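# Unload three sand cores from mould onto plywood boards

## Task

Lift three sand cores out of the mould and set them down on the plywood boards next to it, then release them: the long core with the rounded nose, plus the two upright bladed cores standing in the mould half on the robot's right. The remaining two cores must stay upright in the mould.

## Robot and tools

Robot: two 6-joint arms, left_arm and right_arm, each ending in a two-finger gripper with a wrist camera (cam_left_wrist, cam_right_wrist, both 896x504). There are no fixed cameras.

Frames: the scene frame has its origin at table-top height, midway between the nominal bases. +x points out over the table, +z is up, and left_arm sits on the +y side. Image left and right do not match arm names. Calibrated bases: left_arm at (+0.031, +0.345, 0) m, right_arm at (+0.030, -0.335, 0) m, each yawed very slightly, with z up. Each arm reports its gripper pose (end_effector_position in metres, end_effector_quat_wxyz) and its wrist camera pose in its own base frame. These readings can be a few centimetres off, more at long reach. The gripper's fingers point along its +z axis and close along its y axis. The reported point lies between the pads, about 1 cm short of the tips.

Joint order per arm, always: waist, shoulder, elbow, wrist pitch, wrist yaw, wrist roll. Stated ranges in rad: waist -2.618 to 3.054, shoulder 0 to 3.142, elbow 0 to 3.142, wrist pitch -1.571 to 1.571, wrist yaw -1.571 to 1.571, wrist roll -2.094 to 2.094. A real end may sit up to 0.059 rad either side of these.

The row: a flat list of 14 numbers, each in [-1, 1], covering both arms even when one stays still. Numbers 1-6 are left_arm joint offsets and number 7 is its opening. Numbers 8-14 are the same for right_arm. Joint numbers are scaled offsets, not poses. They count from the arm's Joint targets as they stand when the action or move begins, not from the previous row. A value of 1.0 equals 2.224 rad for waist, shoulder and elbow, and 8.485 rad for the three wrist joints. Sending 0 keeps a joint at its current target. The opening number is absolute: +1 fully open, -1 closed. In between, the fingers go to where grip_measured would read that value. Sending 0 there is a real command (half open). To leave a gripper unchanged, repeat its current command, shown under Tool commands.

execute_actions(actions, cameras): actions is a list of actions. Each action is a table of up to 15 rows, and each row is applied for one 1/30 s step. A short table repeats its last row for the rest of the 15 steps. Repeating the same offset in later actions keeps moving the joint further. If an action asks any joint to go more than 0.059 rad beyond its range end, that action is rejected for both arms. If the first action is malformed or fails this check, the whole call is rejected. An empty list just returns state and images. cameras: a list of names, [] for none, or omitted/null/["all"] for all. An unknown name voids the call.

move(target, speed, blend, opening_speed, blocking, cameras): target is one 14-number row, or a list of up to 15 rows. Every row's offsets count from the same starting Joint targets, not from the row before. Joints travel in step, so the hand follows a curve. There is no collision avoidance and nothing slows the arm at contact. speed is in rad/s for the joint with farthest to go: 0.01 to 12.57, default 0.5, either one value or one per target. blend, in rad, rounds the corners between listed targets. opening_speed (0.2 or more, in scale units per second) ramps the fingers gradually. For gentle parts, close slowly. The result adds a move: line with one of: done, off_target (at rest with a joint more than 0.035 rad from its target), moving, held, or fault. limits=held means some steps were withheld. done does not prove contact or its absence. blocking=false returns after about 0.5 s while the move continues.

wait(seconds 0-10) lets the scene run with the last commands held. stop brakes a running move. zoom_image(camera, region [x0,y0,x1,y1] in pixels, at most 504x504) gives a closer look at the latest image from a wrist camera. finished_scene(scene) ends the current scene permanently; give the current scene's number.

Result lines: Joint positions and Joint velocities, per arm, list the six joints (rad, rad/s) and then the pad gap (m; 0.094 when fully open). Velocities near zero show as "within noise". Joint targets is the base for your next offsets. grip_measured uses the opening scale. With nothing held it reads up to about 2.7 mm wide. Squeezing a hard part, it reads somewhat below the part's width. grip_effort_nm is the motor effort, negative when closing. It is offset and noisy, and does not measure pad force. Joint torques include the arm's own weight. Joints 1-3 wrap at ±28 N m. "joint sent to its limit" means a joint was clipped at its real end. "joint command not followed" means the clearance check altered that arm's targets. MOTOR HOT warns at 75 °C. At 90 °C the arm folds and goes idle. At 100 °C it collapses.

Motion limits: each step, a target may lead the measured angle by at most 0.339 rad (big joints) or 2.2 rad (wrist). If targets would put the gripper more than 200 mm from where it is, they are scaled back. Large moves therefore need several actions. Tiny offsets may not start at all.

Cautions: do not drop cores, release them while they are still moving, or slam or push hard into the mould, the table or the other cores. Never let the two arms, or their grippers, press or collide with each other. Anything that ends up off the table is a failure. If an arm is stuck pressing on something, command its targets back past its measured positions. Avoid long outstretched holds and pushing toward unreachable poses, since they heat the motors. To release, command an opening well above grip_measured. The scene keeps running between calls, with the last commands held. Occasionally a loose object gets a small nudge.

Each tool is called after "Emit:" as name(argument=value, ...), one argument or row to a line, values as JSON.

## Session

Emit:
execute_actions(
  actions=[],
  cameras=[],
)

Scene clock: 0.00 s.
left_arm: end_effector_position=(+0.3493, -0.0518, +0.2095) grip_measured=+1.000 grip_effort_nm=n/a end_effector_quat_wxyz=(+0.534, -0.007, +0.815, -0.226) | right_arm: end_effector_position=(+0.3046, +0.0783, +0.1820) grip_measured=+1.000 grip_effort_nm=n/a end_effector_quat_wxyz=(+0.477, +0.034, +0.863, +0.162)
Joint positions: left_arm=[0.059 1.017 0.578 0.071 0.424 -0.25 0.094] | right_arm=[0.21 0.854 0.562 -0.224 -0.068 0.329 0.094]
Joint velocities: within noise
Joint torques (N m): no reading
Heat: left arm: 32 °C; right arm: 40 °C.
Joint targets: left_arm=[0.059 1.010 0.587 0.072 0.427 -0.248] | right_arm=[0.210 0.847 0.574 -0.220 -0.067 0.327]
Tool commands: left_gripper/opening=+1.0 right_gripper/opening=+1.0
No camera images: "cameras" was empty.

Emit:
move(
  target=[-0.2289,0.1754,0.5904,-0.1676,-0.0503,0.0292,1,0.1079,0.2486,0.5962,-0.1332,0.0079,-0.0385,1],
  speed=1.0,
)

Scene clock: 5.57 s.
left_arm: end_effector_position=(+0.2926, -0.1396, +0.3590) grip_measured=+1.000 grip_effort_nm=0.027 end_effector_quat_wxyz=(+0.341, +0.204, +0.914, -0.083) | right_arm: end_effector_position=(+0.2935, +0.1420, +0.3560) grip_measured=+1.000 grip_effort_nm=0.027 end_effector_quat_wxyz=(+0.338, -0.204, +0.915, +0.081)
Joint positions: left_arm=[-0.443 1.391 1.88 -1.343 0.009 -0.007 0.094] | right_arm=[0.443 1.396 1.873 -1.338 -0.008 0.007 0.094]
Joint velocities: within noise
Joint torques (N m): left_arm=[-0.49 -2.93 5.93 1.65 -0.07 0.01] | right_arm=[0.59 -3.15 6.86 1.02 0.05 -0.15]
Heat: left arm: 33 °C; right arm: 40 °C.
Joint targets: left_arm=[-0.450 1.400 1.901 -1.350 0.000 -0.001] | right_arm=[0.450 1.400 1.900 -1.350 0.000 0.000]
move: done

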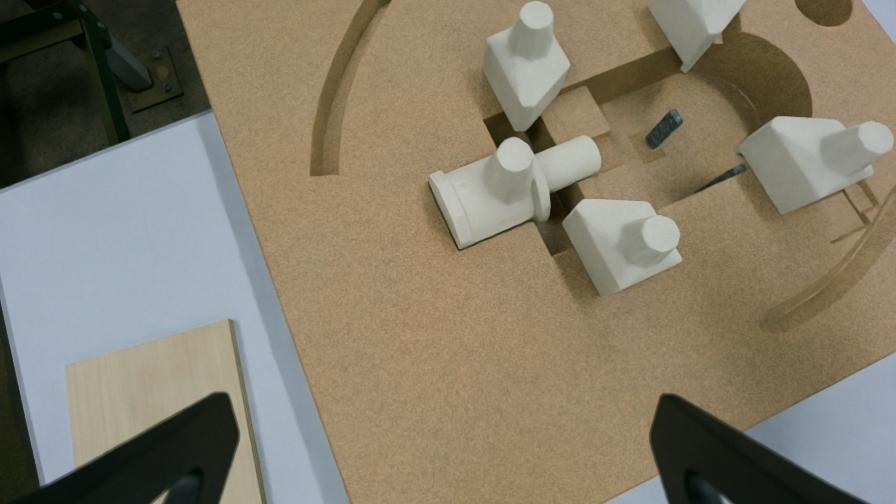

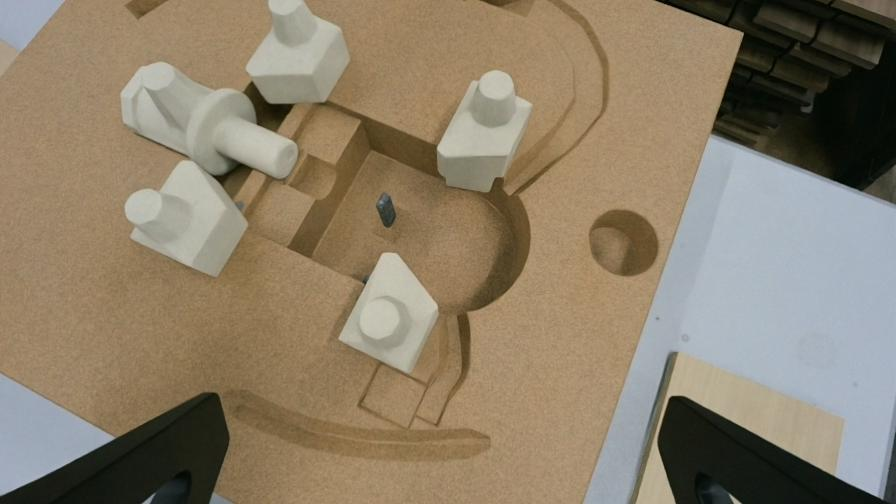

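Emit:
move(
  target=[
    [-0.0423,0.1987,-0.0994,0.0731,0,0,0.17,0.3597,-0.0292,-0.5238,0.1744,0.1532,0.0572,1],
    [-0.0423,0.1987,-0.0994,0.0731,0,0,0.17,0.3597,0.0283,-0.5913,0.2068,0.1532,0.0572,1],
  ],
  speed=0.9,
  blend=0.05,
)

Scene clock: 30.00 s.
left_arm: end_effector_position=(+0.4252, -0.2533, +0.2041) grip_measured=+0.172 grip_effort_nm=-0.066 end_effector_quat_wxyz=(+0.320, +0.248, +0.910, -0.093) | right_arm: end_effector_position=(+0.2576, +0.2308, +0.1751) grip_measured=+1.000 grip_effort_nm=0.022 end_effector_quat_wxyz=(+0.658, +0.025, +0.752, -0.025)
Joint positions: left_arm=[-0.536 1.831 1.685 -0.746 0.008 -0.006 0.055] | right_arm=[1.244 1.462 0.59 0.382 1.284 0.468 0.094]
Joint velocities: within noise
Joint torques (N m): left_arm=[-0.51 -7.8 5.01 1.82 -0.05 -0.02] | right_arm=[0.54 -4.38 4.75 1.26 0.37 0.14]
Heat: left arm: 34 °C; right arm: 40 °C.
Joint targets: left_arm=[-0.544 1.842 1.680 -0.730 0.000 -0.001] | right_arm=[1.250 1.463 0.585 0.405 1.300 0.485]
move: done

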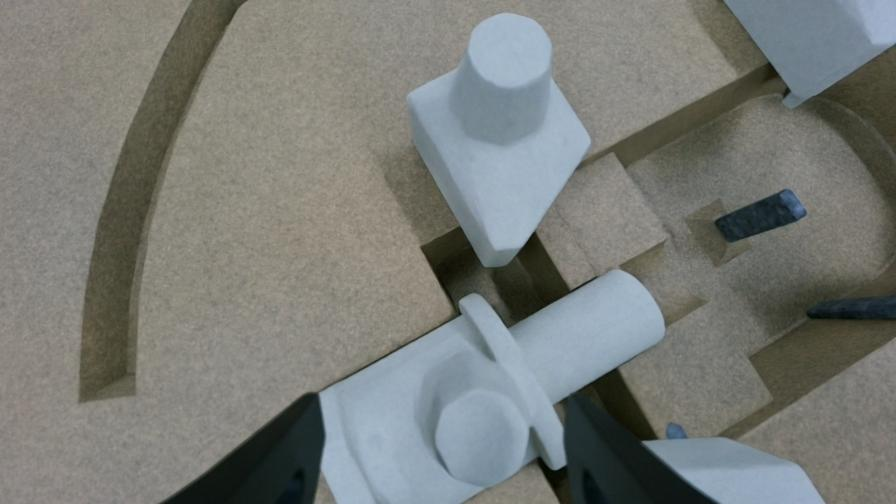

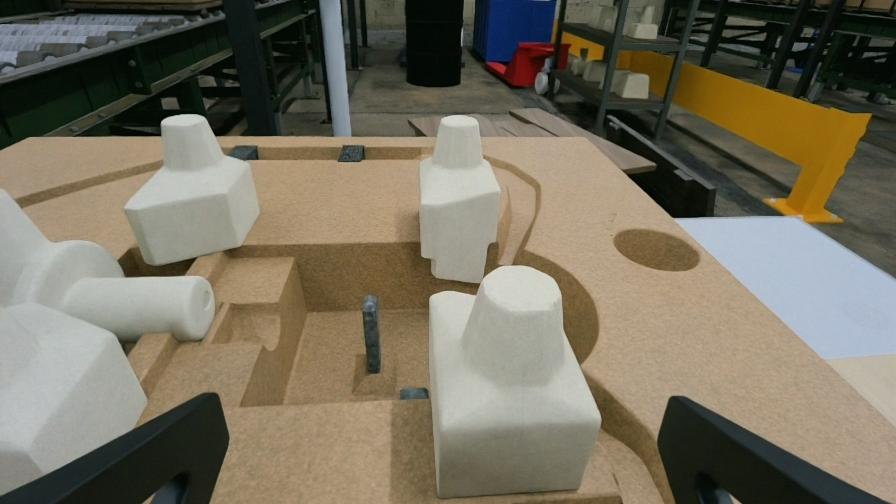

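Emit:
move(
  target=[-0.0085,0.0013,-0.0751,0.0193,0,0,0.17,-0.0859,0.0787,0.0504,0.0108,0,0,1],
  speed=0.25,
)

Scene clock: 44.20 s.
left_arm: end_effector_position=(+0.4202, -0.2613, +0.1622) grip_measured=+0.172 grip_effort_nm=-0.061 end_effector_quat_wxyz=(+0.317, +0.257, +0.908, -0.095) | right_arm: end_effector_position=(+0.3097, +0.2070, +0.1592) grip_measured=+1.000 grip_effort_nm=0.017 end_effector_quat_wxyz=(+0.654, +0.095, +0.746, -0.084)
Joint positions: left_arm=[-0.555 1.831 1.521 -0.585 0.008 -0.006 0.055] | right_arm=[1.063 1.63 0.669 0.474 1.286 0.469 0.094]
Joint velocities: within noise
Joint torques (N m): left_arm=[-0.46 -7.61 4.93 1.83 -0.07 0.02] | right_arm=[-0.36 -4.97 7.09 1.3 0.34 0.15]
Heat: left arm: 35 °C; right arm: 40 °C.
Joint targets: left_arm=[-0.563 1.845 1.513 -0.566 0.000 -0.001] | right_arm=[1.059 1.638 0.697 0.496 1.300 0.486]
move: done

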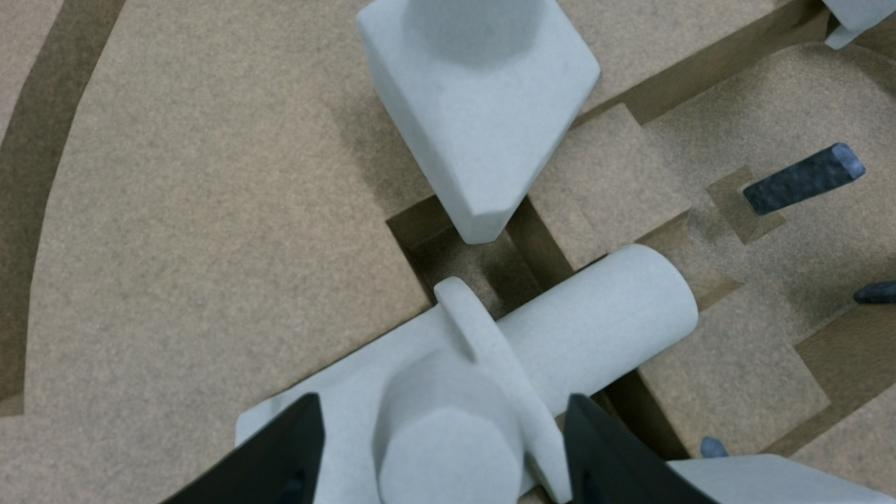

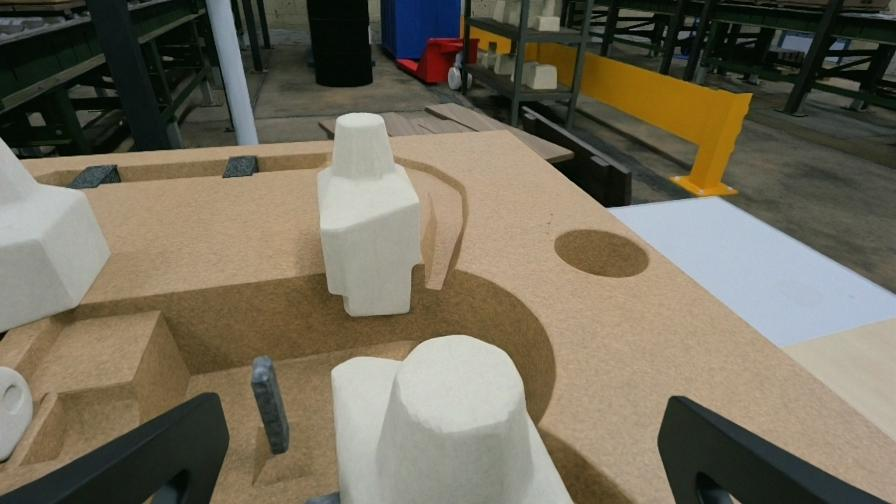

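Emit:
move(
  target=[0,0,0,0,0,0,-0.5,-0.0054,0,0,0,0,0,-0.5],
  opening_speed=0.6,
)

Scene clock: 51.67 s.
left_arm: end_effector_position=(+0.4205, -0.2612, +0.1623) grip_measured=-0.337 grip_effort_nm=-0.994 end_effector_quat_wxyz=(+0.318, +0.257, +0.908, -0.095) | right_arm: end_effector_position=(+0.3114, +0.2038, +0.1596) grip_measured=-0.371 grip_effort_nm=-0.994 end_effector_quat_wxyz=(+0.654, +0.099, +0.745, -0.088)
Joint positions: left_arm=[-0.555 1.831 1.521 -0.584 0.007 -0.006 0.031] | right_arm=[1.055 1.63 0.669 0.474 1.29 0.469 0.03]
Joint velocities: within noise
Joint torques (N m): left_arm=[-0.51 -7.51 4.78 1.82 -0.05 0.03] | right_arm=[-0.65 -4.97 7.1 1.27 0.31 0.14]
Heat: left arm: 34 °C; right arm: 40 °C.
Joint targets: left_arm=[-0.563 1.845 1.513 -0.566 0.000 -0.001] | right_arm=[1.047 1.638 0.697 0.496 1.300 0.485]
move: done

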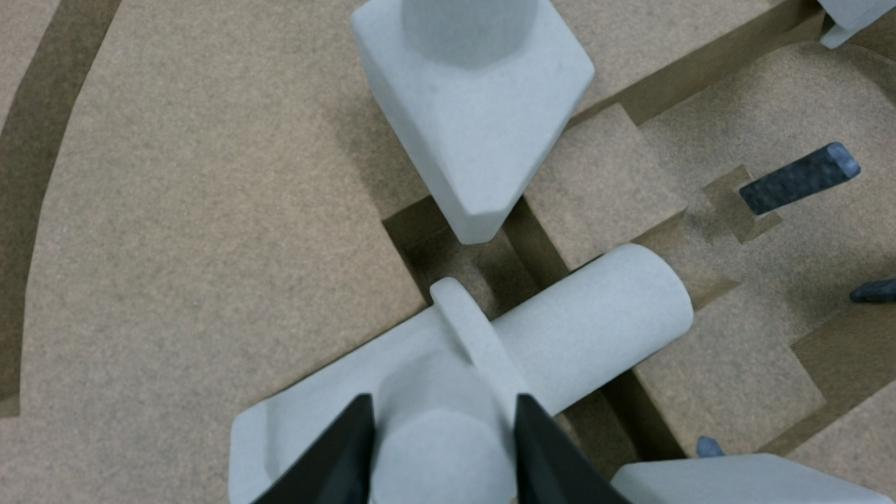

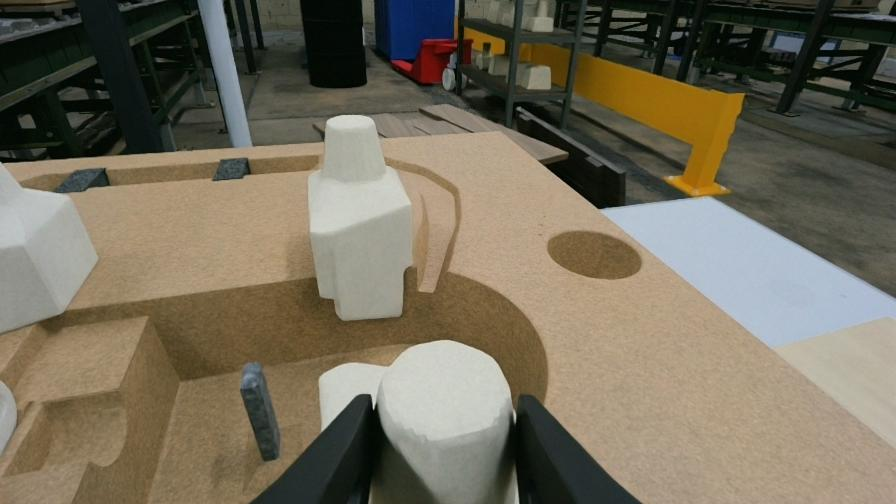

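Emit:
move(
  target=[
    [0,-0.0157,0.0953,-0.0111,0,0,-0.5,0,-0.0621,0.0364,-0.0184,0.0024,0,-0.5],
    [0,-0.0022,0.201,-0.0329,0,0,-0.5,0,-0.1003,0.0859,-0.039,0.0024,0,-0.5],
  ],
  blend=0.02,
  speed=0.22,
)

Scene clock: 67.50 s.
left_arm: end_effector_position=(+0.4183, -0.2599, +0.2547) grip_measured=-0.338 grip_effort_nm=-0.994 end_effector_quat_wxyz=(+0.326, +0.257, +0.905, -0.097) | right_arm: end_effector_position=(+0.3115, +0.2049, +0.2305) grip_measured=-0.372 grip_effort_nm=-1.004 end_effector_quat_wxyz=(+0.652, +0.096, +0.748, -0.083)
Joint positions: left_arm=[-0.555 1.848 1.902 -0.931 0.007 -0.005 0.031] | right_arm=[1.054 1.456 0.838 0.13 1.275 0.471 0.03]
Joint velocities: within noise
Joint torques (N m): left_arm=[-0.54 -9.02 10.26 2.59 -0.06 -0.02] | right_arm=[-0.59 -8.4 9.74 1.43 0.65 0.12]
Heat: left arm: 36 °C; right arm: 41 °C.
Joint targets: left_arm=[-0.563 1.840 1.960 -0.845 0.000 -0.001] | right_arm=[1.047 1.415 0.888 0.165 1.320 0.485]
move: off_target (left_arm, right_arm); left_arm: the wrist pitch is farthest, 0.086 rad from its target; right_arm: the elbow is farthest, 0.050 rad from its target

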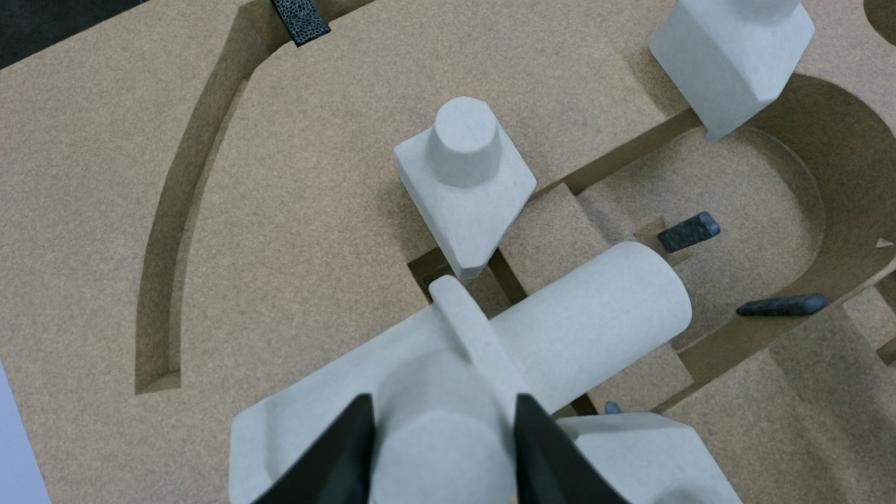

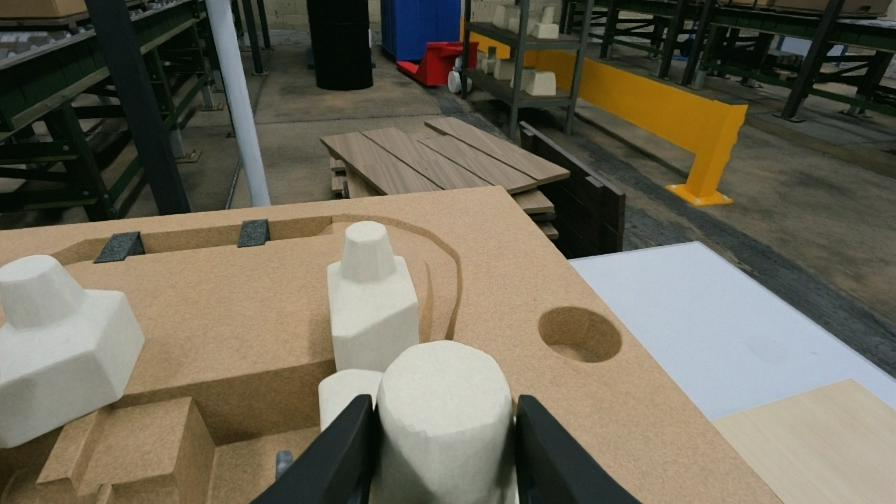

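Emit:
move(
  target=[
    [0.2177,-0.1349,-0.1889,0.0139,0,0,-0.5,-0.3134,0.018,0.2527,-0.0843,-0.0849,-0.0312,-0.5],
    [0.4353,-0.2698,-0.3777,0.0277,0,0,-0.5,-0.5922,0.0337,0.3359,-0.1656,-0.1556,-0.0572,-0.5],
    [0.4353,-0.272,-0.4789,0.0548,0,0,-0.5,-0.5922,0.3309,0.5103,-0.1979,-0.1556,-0.0572,-0.5],
  ],
  blend=0.08,
  speed=[0.6,0.6,0.4],
)

Scene clock: 98.00 s.
left_arm: end_effector_position=(+0.3228, +0.1377, +0.1341) grip_measured=-0.338 grip_effort_nm=-0.999 end_effector_quat_wxyz=(+0.323, -0.190, +0.925, +0.065) | right_arm: end_effector_position=(+0.3848, -0.1047, +0.1065) grip_measured=-0.383 grip_effort_nm=-1.004 end_effector_quat_wxyz=(-0.039, +0.135, +0.990, +0.002)
Joint positions: left_arm=[0.4 1.295 0.88 -0.485 -0.001 -0.005 0.031] | right_arm=[-0.265 2.159 1.982 -1.471 0.007 0.006 0.029]
Joint velocities: within noise
Joint torques (N m): left_arm=[0.51 -8.57 6.63 2.77 0.03 -0.02] | right_arm=[-0.43 -10.43 8.25 -0.39 -0.07 -0.11]
Heat: left arm: 39 °C; right arm: 45 °C.
Joint targets: left_arm=[0.405 1.235 0.895 -0.380 0.000 -0.001] | right_arm=[-0.270 2.151 2.023 -1.514 0.000 0.000]
move: off_target (left_arm, right_arm); left_arm: the wrist pitch is farthest, 0.105 rad from its target; right_arm: the wrist pitch is farthest, 0.043 rad from its target

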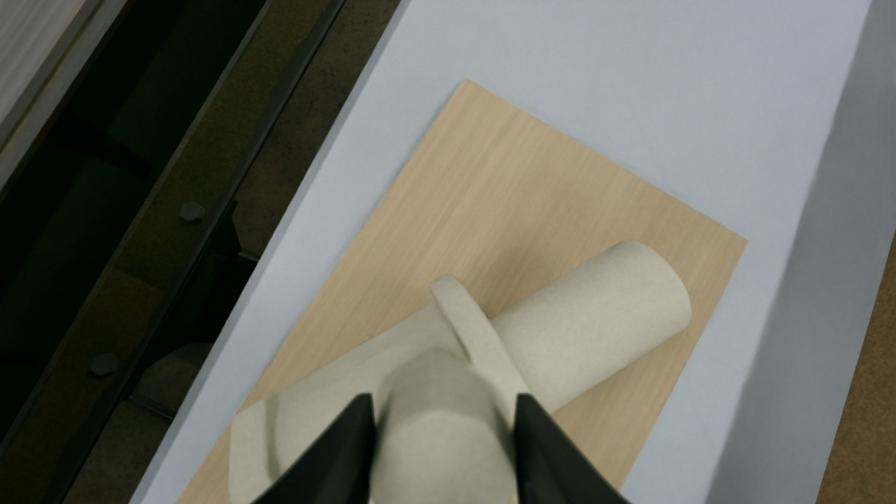

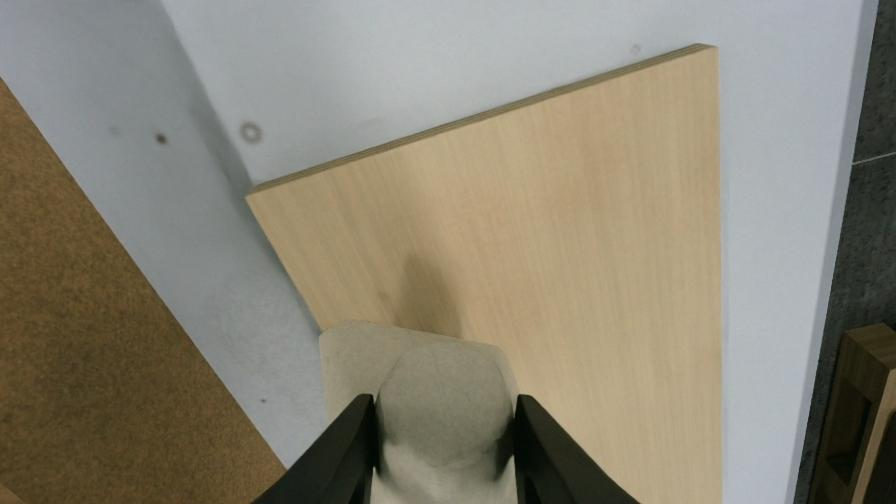

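Emit:
move(
  target=[0,0,-0.0202,0.0047,0,0,-0.5,-0.009,0.0364,-0.0638,0.0176,0,0,-0.5],
  speed=0.2,
)

Scene clock: 104.77 s.
left_arm: end_effector_position=(+0.3212, +0.1371, +0.1271) grip_measured=-0.338 grip_effort_nm=-1.004 end_effector_quat_wxyz=(+0.327, -0.190, +0.923, +0.066) | right_arm: end_effector_position=(+0.3868, -0.1090, +0.0682) grip_measured=-0.383 grip_effort_nm=-1.009 end_effector_quat_wxyz=(-0.052, +0.145, +0.988, +0.016)
Joint positions: left_arm=[0.4 1.286 0.839 -0.442 -0.001 -0.005 0.031] | right_arm=[-0.285 2.208 1.905 -1.376 -0.017 0.006 0.029]
Joint velocities: within noise
Joint torques (N m): left_arm=[0.51 -7.87 6.15 2.76 0.03 0] | right_arm=[-0.49 -8.18 3.15 0.04 0.15 -0.1]
Heat: left arm: 41 °C; right arm: 45 °C.
Joint targets: left_arm=[0.405 1.235 0.849 -0.340 0.000 -0.001] | right_arm=[-0.290 2.232 1.881 -1.365 0.000 0.000]
move: off_target (left_arm); left_arm: the wrist pitch is farthest, 0.102 rad from its target

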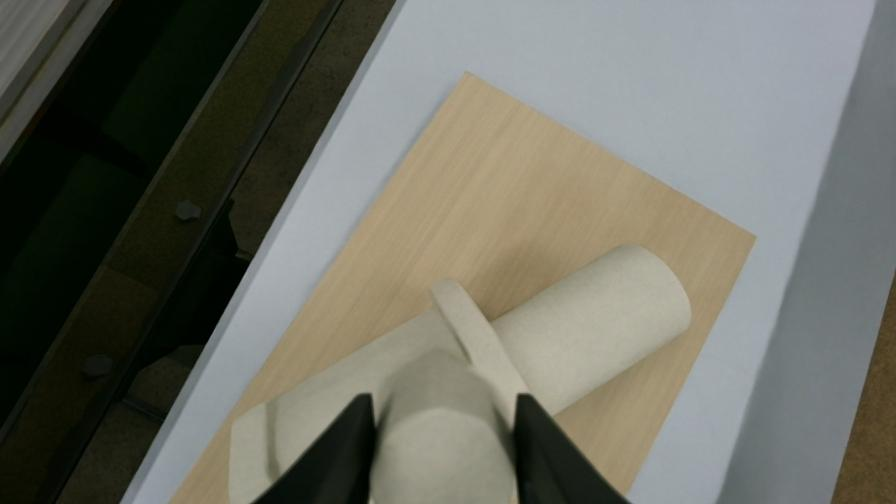

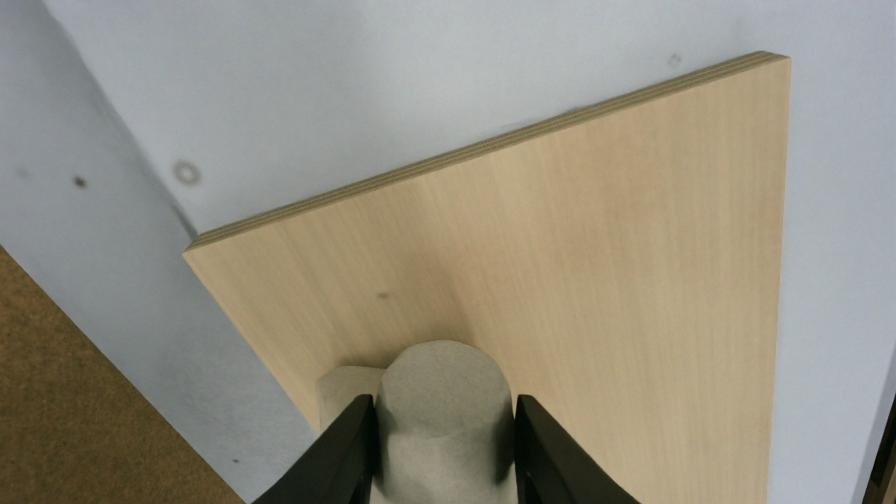

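Emit:
move(
  target=[0,0,-0.018,0.0042,0,0,-0.5,0,0.002,-0.01,0.0028,0,0,-0.5],
  speed=0.1,
)

Scene clock: 110.80 s.
left_arm: end_effector_position=(+0.3230, +0.1378, +0.1269) grip_measured=-0.338 grip_effort_nm=-0.999 end_effector_quat_wxyz=(+0.343, -0.188, +0.918, +0.069) | right_arm: end_effector_position=(+0.3875, -0.1096, +0.0660) grip_measured=-0.383 grip_effort_nm=-1.004 end_effector_quat_wxyz=(-0.050, +0.146, +0.988, +0.018)
Joint positions: left_arm=[0.4 1.273 0.807 -0.39 -0.001 -0.005 0.031] | right_arm=[-0.287 2.208 1.897 -1.364 -0.021 0.005 0.029]
Joint velocities: within noise
Joint torques (N m): left_arm=[0.49 -6.74 5.65 2.6 0.04 -0.02] | right_arm=[-0.28 -7.86 2.14 0.16 0.19 -0.09]
Heat: left arm: 42 °C; right arm: 45 °C.
Joint targets: left_arm=[0.405 1.235 0.809 -0.305 0.000 -0.001] | right_arm=[-0.290 2.237 1.859 -1.341 0.000 0.000]
move: off_target (left_arm, right_arm); left_arm: the wrist pitch is farthest, 0.086 rad from its target; right_arm: the elbow is farthest, 0.038 rad from its target

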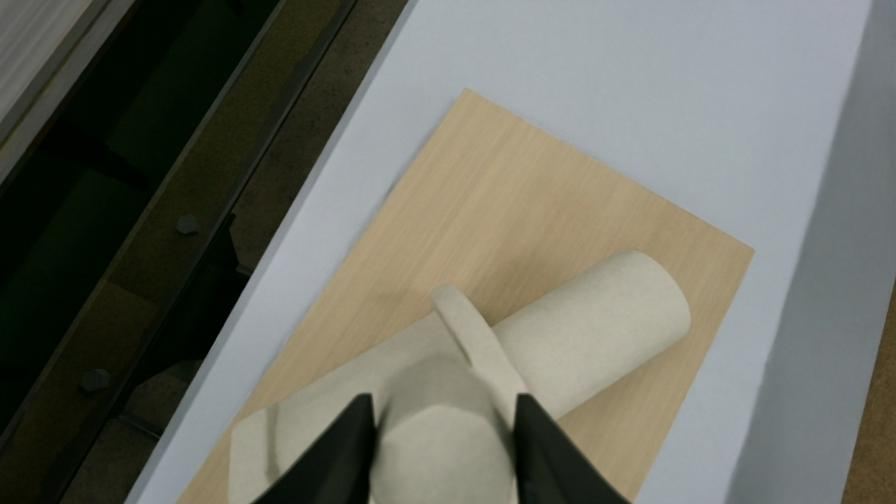

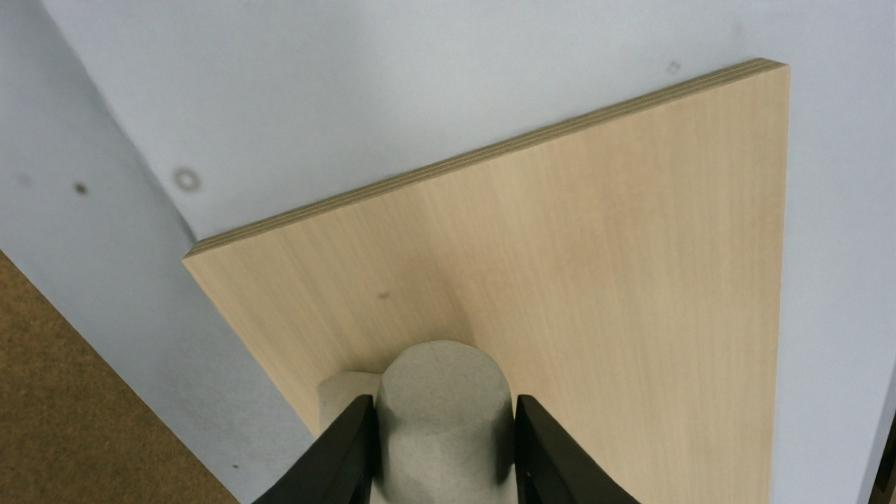

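Emit:
move(
  target=[0,0.0065,0.0015,-0.0075,0,0,-0.5,0,-0.004,0.0125,-0.0025,0,0,-0.5],
  speed=0.1,
  cameras=[],
)

Emit:
move(
  target=[0,0,0,0,0,0,-0.15,0,0,0,0,0,0,-0.3],
  opening_speed=0.2,
)

Scene clock: 119.60 s.
left_arm: end_effector_position=(+0.3224, +0.1376, +0.1263) grip_measured=-0.338 grip_effort_nm=-1.009 end_effector_quat_wxyz=(+0.341, -0.189, +0.918, +0.069) | right_arm: end_effector_position=(+0.3876, -0.1097, +0.0660) grip_measured=-0.383 grip_effort_nm=-1.004 end_effector_quat_wxyz=(-0.050, +0.146, +0.988, +0.018)
Joint positions: left_arm=[0.4 1.273 0.807 -0.394 -0.001 -0.005 0.031] | right_arm=[-0.287 2.208 1.897 -1.363 -0.021 0.004 0.029]
Joint velocities: within noise
Joint torques (N m): left_arm=[0.49 -5.64 5.97 1.95 0.04 -0.01] | right_arm=[-0.28 -8.49 4.19 -0.04 0.18 -0.08]
Heat: left arm: 42 °C; right arm: 46 °C.
Joint targets: left_arm=[0.405 1.249 0.813 -0.368 0.000 -0.001] | right_arm=[-0.290 2.228 1.887 -1.362 0.000 0.000]
move: done
No camera images: "cameras" was empty.

Scene clock: 121.57 s.
left_arm: end_effector_position=(+0.3232, +0.1379, +0.1270) grip_measured=-0.152 grip_effort_nm=0.125 end_effector_quat_wxyz=(+0.343, -0.188, +0.917, +0.069) | right_arm: end_effector_position=(+0.3871, -0.1122, +0.0646) grip_measured=-0.303 grip_effort_nm=0.159 end_effector_quat_wxyz=(-0.052, +0.145, +0.988, +0.011)
Joint positions: left_arm=[0.4 1.273 0.807 -0.389 -0.001 -0.005 0.04] | right_arm=[-0.287 2.211 1.897 -1.362 -0.006 0.003 0.033]
Joint velocities: within noise
Joint torques (N m): left_arm=[0.39 -5.55 5.89 1.91 0.04 0] | right_arm=[-0.28 -8.79 4.18 -0.08 0.05 -0.07]
Heat: left arm: 41 °C; right arm: 46 °C.
Joint targets: left_arm=[0.405 1.249 0.813 -0.368 0.000 -0.001] | right_arm=[-0.290 2.228 1.887 -1.362 0.000 0.000]
move: done

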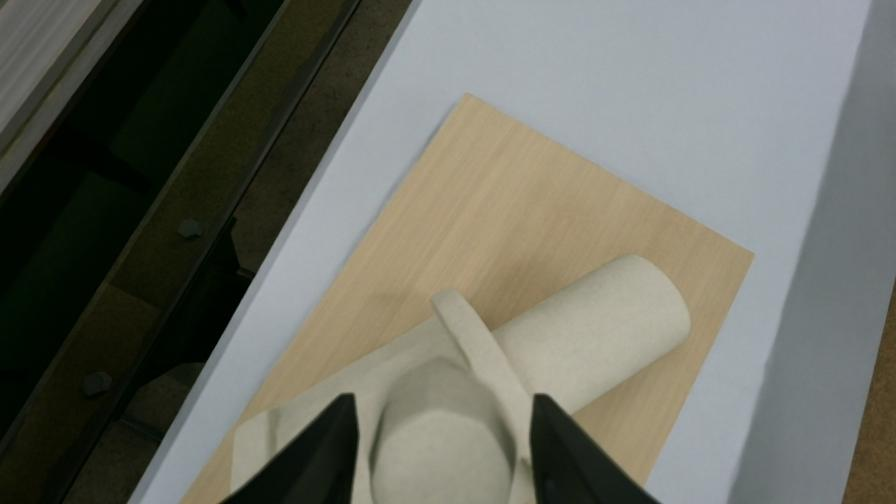

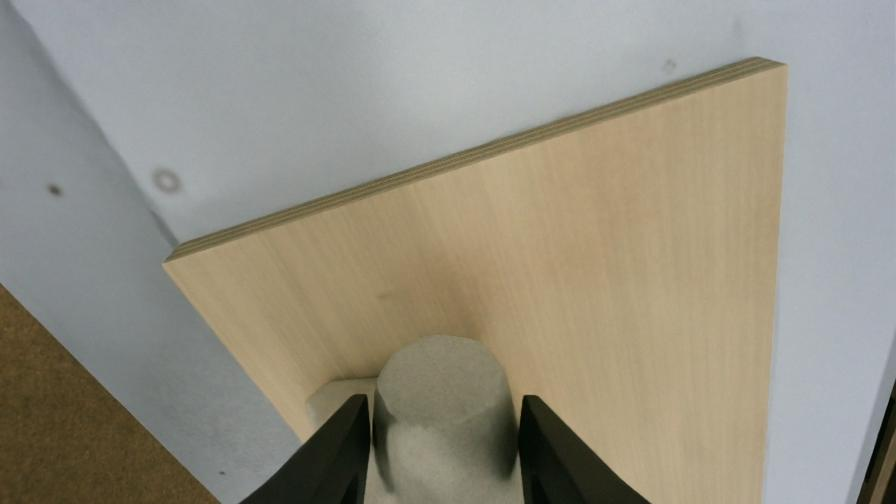

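Emit:
move(
  target=[0,0,0,0,0,0,0.2,0,0,0,0,0,0,0.1],
  opening_speed=0.3,
)

Scene clock: 124.90 s.
left_arm: end_effector_position=(+0.3233, +0.1379, +0.1272) grip_measured=+0.198 grip_effort_nm=0.125 end_effector_quat_wxyz=(+0.344, -0.188, +0.917, +0.069) | right_arm: end_effector_position=(+0.3870, -0.1121, +0.0637) grip_measured=+0.097 grip_effort_nm=0.183 end_effector_quat_wxyz=(-0.053, +0.145, +0.988, +0.011)
Joint positions: left_arm=[0.4 1.273 0.807 -0.388 -0.001 -0.005 0.056] | right_arm=[-0.287 2.213 1.897 -1.362 -0.006 0.003 0.052]
Joint velocities: within noise
Joint torques (N m): left_arm=[0.43 -5.53 5.9 1.91 0.05 0] | right_arm=[-0.28 -9.01 4.19 -0.07 0.05 -0.07]
Heat: left arm: 41 °C; right arm: 46 °C.
Joint targets: left_arm=[0.405 1.249 0.813 -0.368 0.000 -0.001] | right_arm=[-0.290 2.228 1.887 -1.362 0.000 0.000]
move: done

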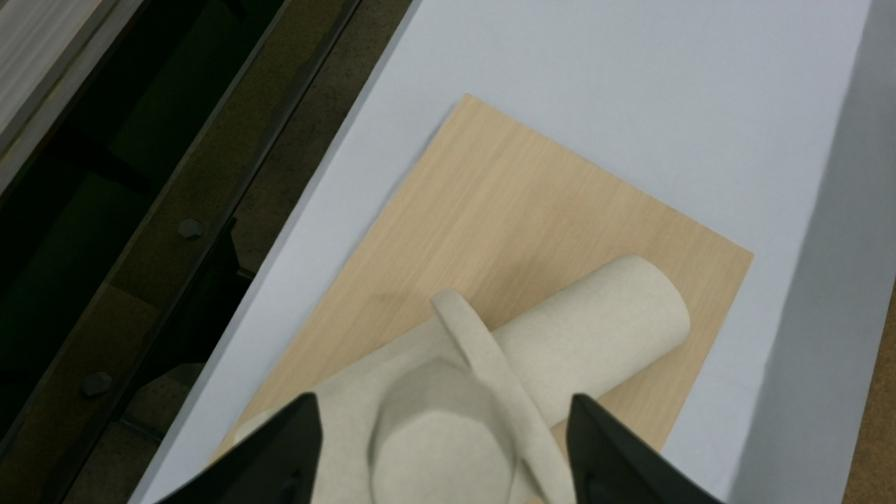

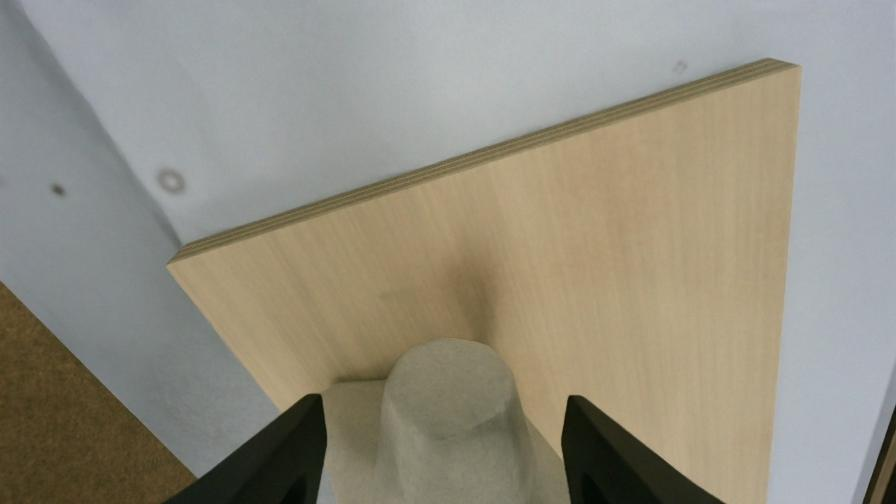

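Emit:
move(
  target=[
    [0,0,0.1574,-0.0424,0,0,0.2,0,-0.0306,0.0598,-0.0163,0,0,0.1],
    [0,0.0679,0.4888,-0.1157,0,0,0.2,0.0854,-0.2824,0.0058,0.0191,0,0,0.1],
    [0,0.0679,0.4888,-0.1157,0,0,0.2,0.3921,-0.2801,-0.4888,0.2289,0.0495,0.0123,1],
  ],
  blend=0.06,
  speed=[0.4,0.9,0.9],
)

Scene clock: 147.23 s.
left_arm: end_effector_position=(+0.2981, +0.1273, +0.3593) grip_measured=+0.198 grip_effort_nm=0.120 end_effector_quat_wxyz=(+0.344, -0.188, +0.917, +0.069) | right_arm: end_effector_position=(+0.4315, +0.1966, +0.1952) grip_measured=+0.997 grip_effort_nm=0.183 end_effector_quat_wxyz=(+0.624, -0.061, +0.778, +0.046)
Joint positions: left_arm=[0.4 1.392 1.882 -1.344 -0.001 -0.005 0.056] | right_arm=[0.578 1.597 0.808 0.549 0.415 0.093 0.094]
Joint velocities: within noise
Joint torques (N m): left_arm=[0.55 -3.02 5.74 1.61 0.05 0.01] | right_arm=[0.36 -5.63 5.12 1.77 0.08 0.09]
Heat: left arm: 39 °C; right arm: 47 °C.
Joint targets: left_arm=[0.405 1.400 1.900 -1.350 0.000 -0.001] | right_arm=[0.582 1.605 0.800 0.580 0.420 0.105]
move: done

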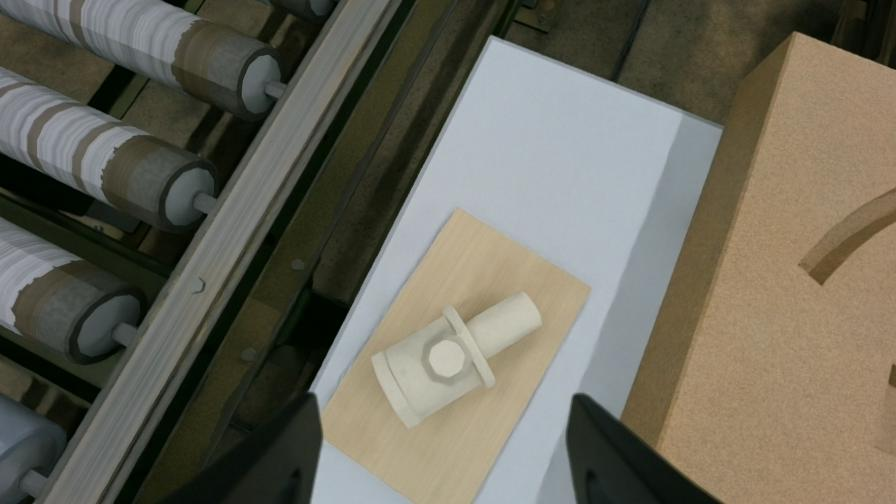

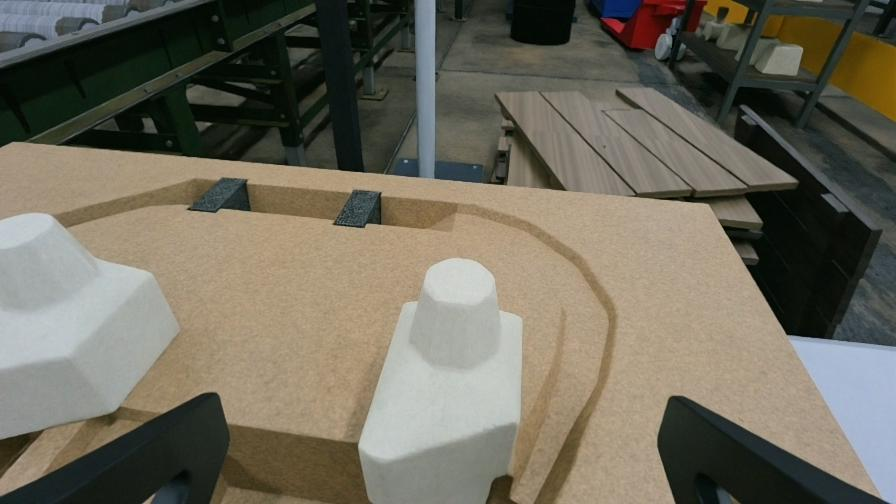

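Emit:
move(
  target=[0,0,0,0,0,0,0.2,-0.0324,0.147,0.129,0.0077,0,0,1],
  speed=0.3,
  cameras=["cam_right_wrist"],
)

Scene clock: 156.97 s.
left_arm: end_effector_position=(+0.2981, +0.1273, +0.3593) grip_measured=+0.198 grip_effort_nm=0.125 end_effector_quat_wxyz=(+0.344, -0.188, +0.917, +0.069) | right_arm: end_effector_position=(+0.5055, +0.2049, +0.1600) grip_measured=+0.997 grip_effort_nm=0.183 end_effector_quat_wxyz=(+0.620, -0.038, +0.783, +0.024)
Joint positions: left_arm=[0.4 1.392 1.882 -1.344 -0.001 -0.005 0.056] | right_arm=[0.516 1.922 1.054 0.615 0.417 0.093 0.094]
Joint velocities: within noise
Joint torques (N m): left_arm=[0.5 -3 5.7 1.64 0.04 -0.03] | right_arm=[-0.57 -7.8 8.1 1.77 0.07 0.09]
Heat: left arm: 39 °C; right arm: 44 °C.
Joint targets: left_arm=[0.405 1.400 1.900 -1.350 0.000 -0.001] | right_arm=[0.510 1.932 1.086 0.646 0.420 0.105]
move: done
Images, in order (width x height): cam_right_wrist 896x504.

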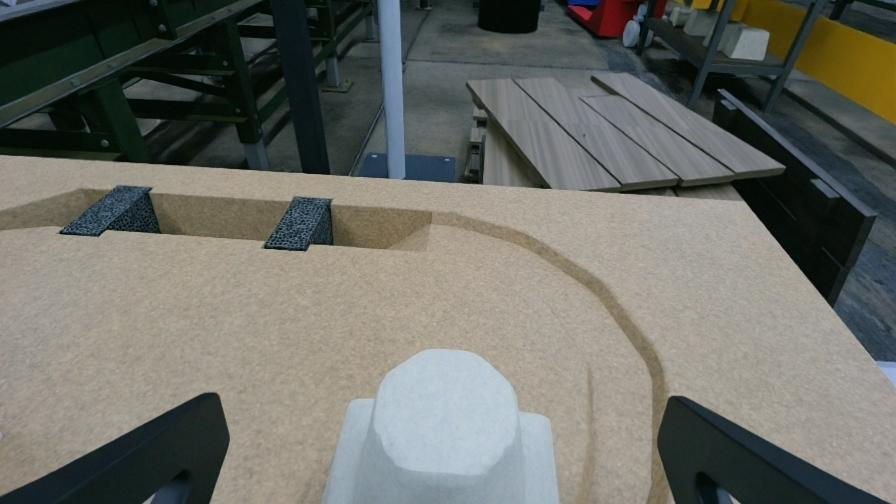

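Emit:
move(
  target=[0,0,0,0,0,0,0.2,0,0,0,0,0,0,-0.5],
  opening_speed=0.6,
  cameras=["cam_right_wrist"],
)

Scene clock: 162.47 s.
left_arm: end_effector_position=(+0.2981, +0.1273, +0.3593) grip_measured=+0.198 grip_effort_nm=0.125 end_effector_quat_wxyz=(+0.344, -0.188, +0.917, +0.069) | right_arm: end_effector_position=(+0.5056, +0.2046, +0.1604) grip_measured=-0.317 grip_effort_nm=-0.999 end_effector_quat_wxyz=(+0.621, -0.037, +0.782, +0.023)
Joint positions: left_arm=[0.4 1.392 1.882 -1.344 -0.001 -0.005 0.056] | right_arm=[0.516 1.922 1.054 0.616 0.419 0.095 0.032]
Joint velocities: within noise
Joint torques (N m): left_arm=[0.5 -3.04 5.71 1.62 0.04 -0.01] | right_arm=[-0.55 -7.8 8.09 1.77 0.06 0.08]
Heat: left arm: 39 °C; right arm: 45 °C.
Joint targets: left_arm=[0.405 1.400 1.900 -1.350 0.000 -0.001] | right_arm=[0.510 1.932 1.086 0.646 0.420 0.105]
move: done
Images, in order (width x height): cam_right_wrist 896x504.

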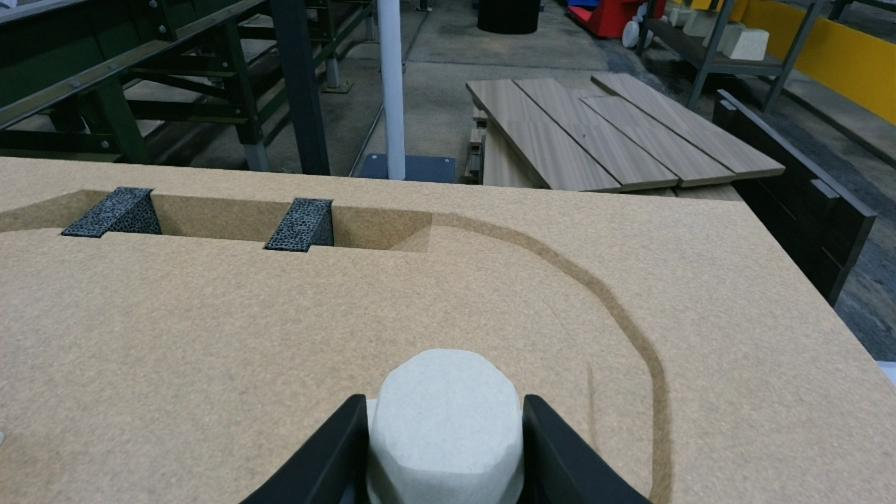

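Emit:
move(
  target=[
    [0,0,0,0,0,0,0.2,0,-0.0526,0.0301,-0.0125,0,0,-0.5],
    [0,0,0,0,0,0,0.2,0,-0.0895,0.0773,-0.029,0,0,-0.5],
    [0,0,0,0,0,0,0.2,0,-0.2167,0.1637,-0.0915,0,0,-0.5],
    [0,0,0,0,0,0,0.2,-0.4766,-0.1987,0.2469,-0.2199,-0.0495,-0.0124,-0.5],
    [0,0,0,0,0,0,0.2,-0.4766,-0.018,0.2657,-0.2537,-0.0495,-0.0124,-0.5],
  ],
  blend=[0.02,0.04,0.08,0.08,0],
  speed=[0.2,0.25,0.5,0.6,0.5],
  cameras=["cam_right_wrist"],
)

Scene clock: 176.90 s.
left_arm: end_effector_position=(+0.2981, +0.1273, +0.3593) grip_measured=+0.198 grip_effort_nm=0.115 end_effector_quat_wxyz=(+0.344, -0.188, +0.917, +0.069) | right_arm: end_effector_position=(+0.2730, -0.1659, +0.1178) grip_measured=-0.318 grip_effort_nm=-1.004 end_effector_quat_wxyz=(-0.075, +0.271, +0.959, +0.018)
Joint positions: left_arm=[0.4 1.392 1.882 -1.344 -0.001 -0.005 0.056] | right_arm=[-0.546 1.901 1.64 -1.464 0.006 0.006 0.032]
Joint velocities: within noise
Joint torques (N m): left_arm=[0.39 -2.97 5.71 1.63 0.05 -0.01] | right_arm=[-0.38 -8.47 7.88 -0.54 -0.06 -0.11]
Heat: left arm: 39 °C; right arm: 46 °C.
Joint targets: left_arm=[0.405 1.400 1.900 -1.350 0.000 -0.001] | right_arm=[-0.550 1.892 1.678 -1.507 0.000 -0.001]
move: off_target (right_arm); right_arm: the wrist pitch is farthest, 0.043 rad from its target
Images, in order (width x height): cam_right_wrist 896x504.

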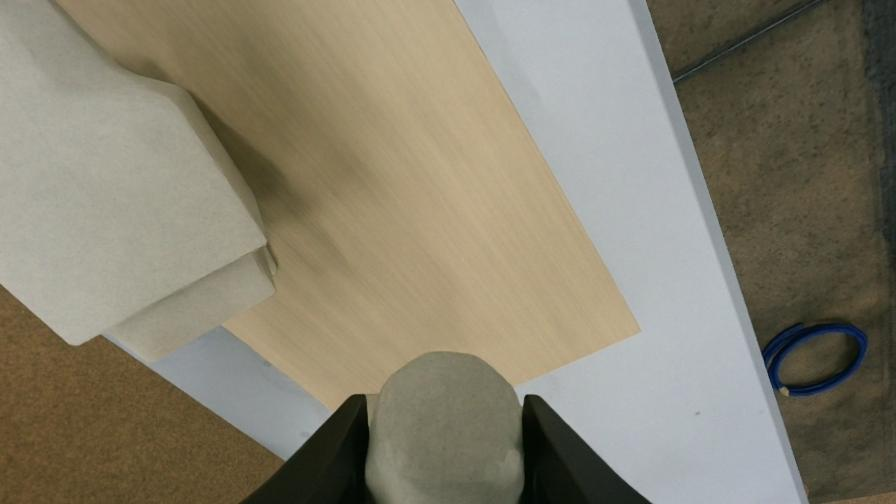

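Emit:
move(
  target=[
    [0,0,0,0,0,0,0.2,0,0.0724,-0.0499,0.0235,0,0,-0.5],
    [0,0,0,0,0,0,0.2,0,0.0773,-0.062,0.0279,0,0,-0.5],
  ],
  speed=[0.25,0.07],
  cameras=["cam_right_wrist"],
)

Scene clock: 193.13 s.
left_arm: end_effector_position=(+0.2981, +0.1273, +0.3593) grip_measured=+0.198 grip_effort_nm=0.125 end_effector_quat_wxyz=(+0.344, -0.188, +0.917, +0.069) | right_arm: end_effector_position=(+0.2865, -0.1727, +0.0439) grip_measured=-0.318 grip_effort_nm=-1.004 end_effector_quat_wxyz=(-0.101, +0.270, +0.957, +0.029)
Joint positions: left_arm=[0.4 1.392 1.882 -1.344 -0.001 -0.005 0.056] | right_arm=[-0.546 2.055 1.553 -1.279 -0.001 0.004 0.032]
Joint velocities: within noise
Joint torques (N m): left_arm=[0.5 -3 5.63 1.63 0.05 -0.04] | right_arm=[-0.28 -8.12 3.64 -0.17 0 -0.1]
Heat: left arm: 39 °C; right arm: 44 °C.
Joint targets: left_arm=[0.405 1.400 1.900 -1.350 0.000 -0.001] | right_arm=[-0.550 2.064 1.540 -1.270 0.000 -0.001]
move: done
Images, in order (width x height): cam_right_wrist 896x504.

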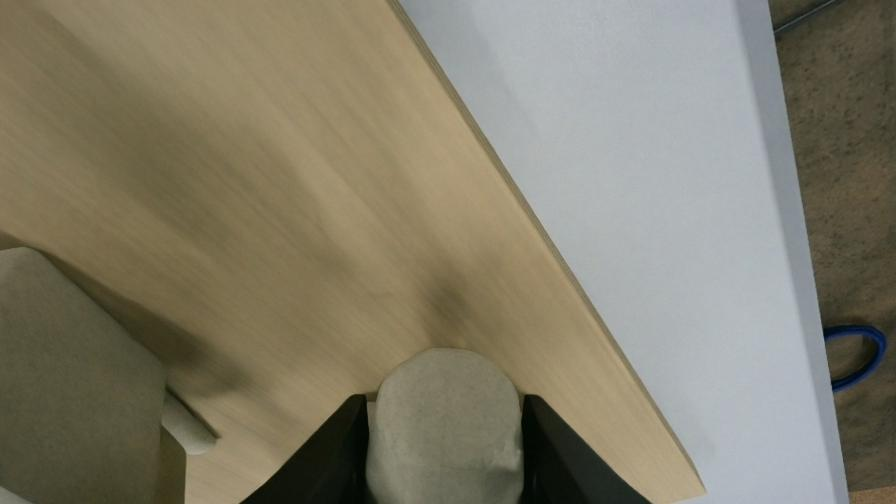

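Emit:
move(
  target=[
    [0,0,0,0,0,0,0.2,0,0.002,-0.0135,0.0036,0,0,-0.5],
    [0,0,0,0,0,0,0.2,0,0.004,-0.022,0.0062,0,0,-0.5],
  ],
  speed=0.07,
  cameras=["cam_right_wrist"],
)

Scene clock: 197.10 s.
left_arm: end_effector_position=(+0.2981, +0.1273, +0.3593) grip_measured=+0.198 grip_effort_nm=0.120 end_effector_quat_wxyz=(+0.344, -0.188, +0.917, +0.069) | right_arm: end_effector_position=(+0.2873, -0.1727, +0.0404) grip_measured=-0.318 grip_effort_nm=-1.004 end_effector_quat_wxyz=(-0.095, +0.270, +0.958, +0.030)
Joint positions: left_arm=[0.4 1.392 1.882 -1.344 -0.001 -0.005 0.056] | right_arm=[-0.548 2.052 1.535 -1.254 -0.007 0.001 0.032]
Joint velocities: within noise
Joint torques (N m): left_arm=[0.4 -3.03 5.65 1.66 0.04 -0.02] | right_arm=[-0.21 -7.02 1.37 0.14 0.06 -0.06]
Heat: left arm: 39 °C; right arm: 45 °C.
Joint targets: left_arm=[0.405 1.400 1.900 -1.350 0.000 -0.001] | right_arm=[-0.550 2.073 1.491 -1.218 0.000 -0.001]
move: off_target (right_arm); right_arm: the elbow is farthest, 0.044 rad from its target
Images, in order (width x height): cam_right_wrist 896x504.

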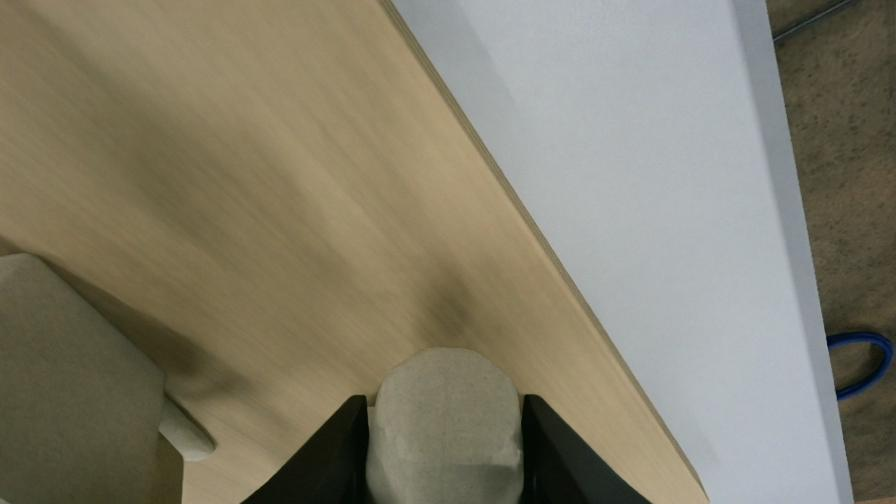

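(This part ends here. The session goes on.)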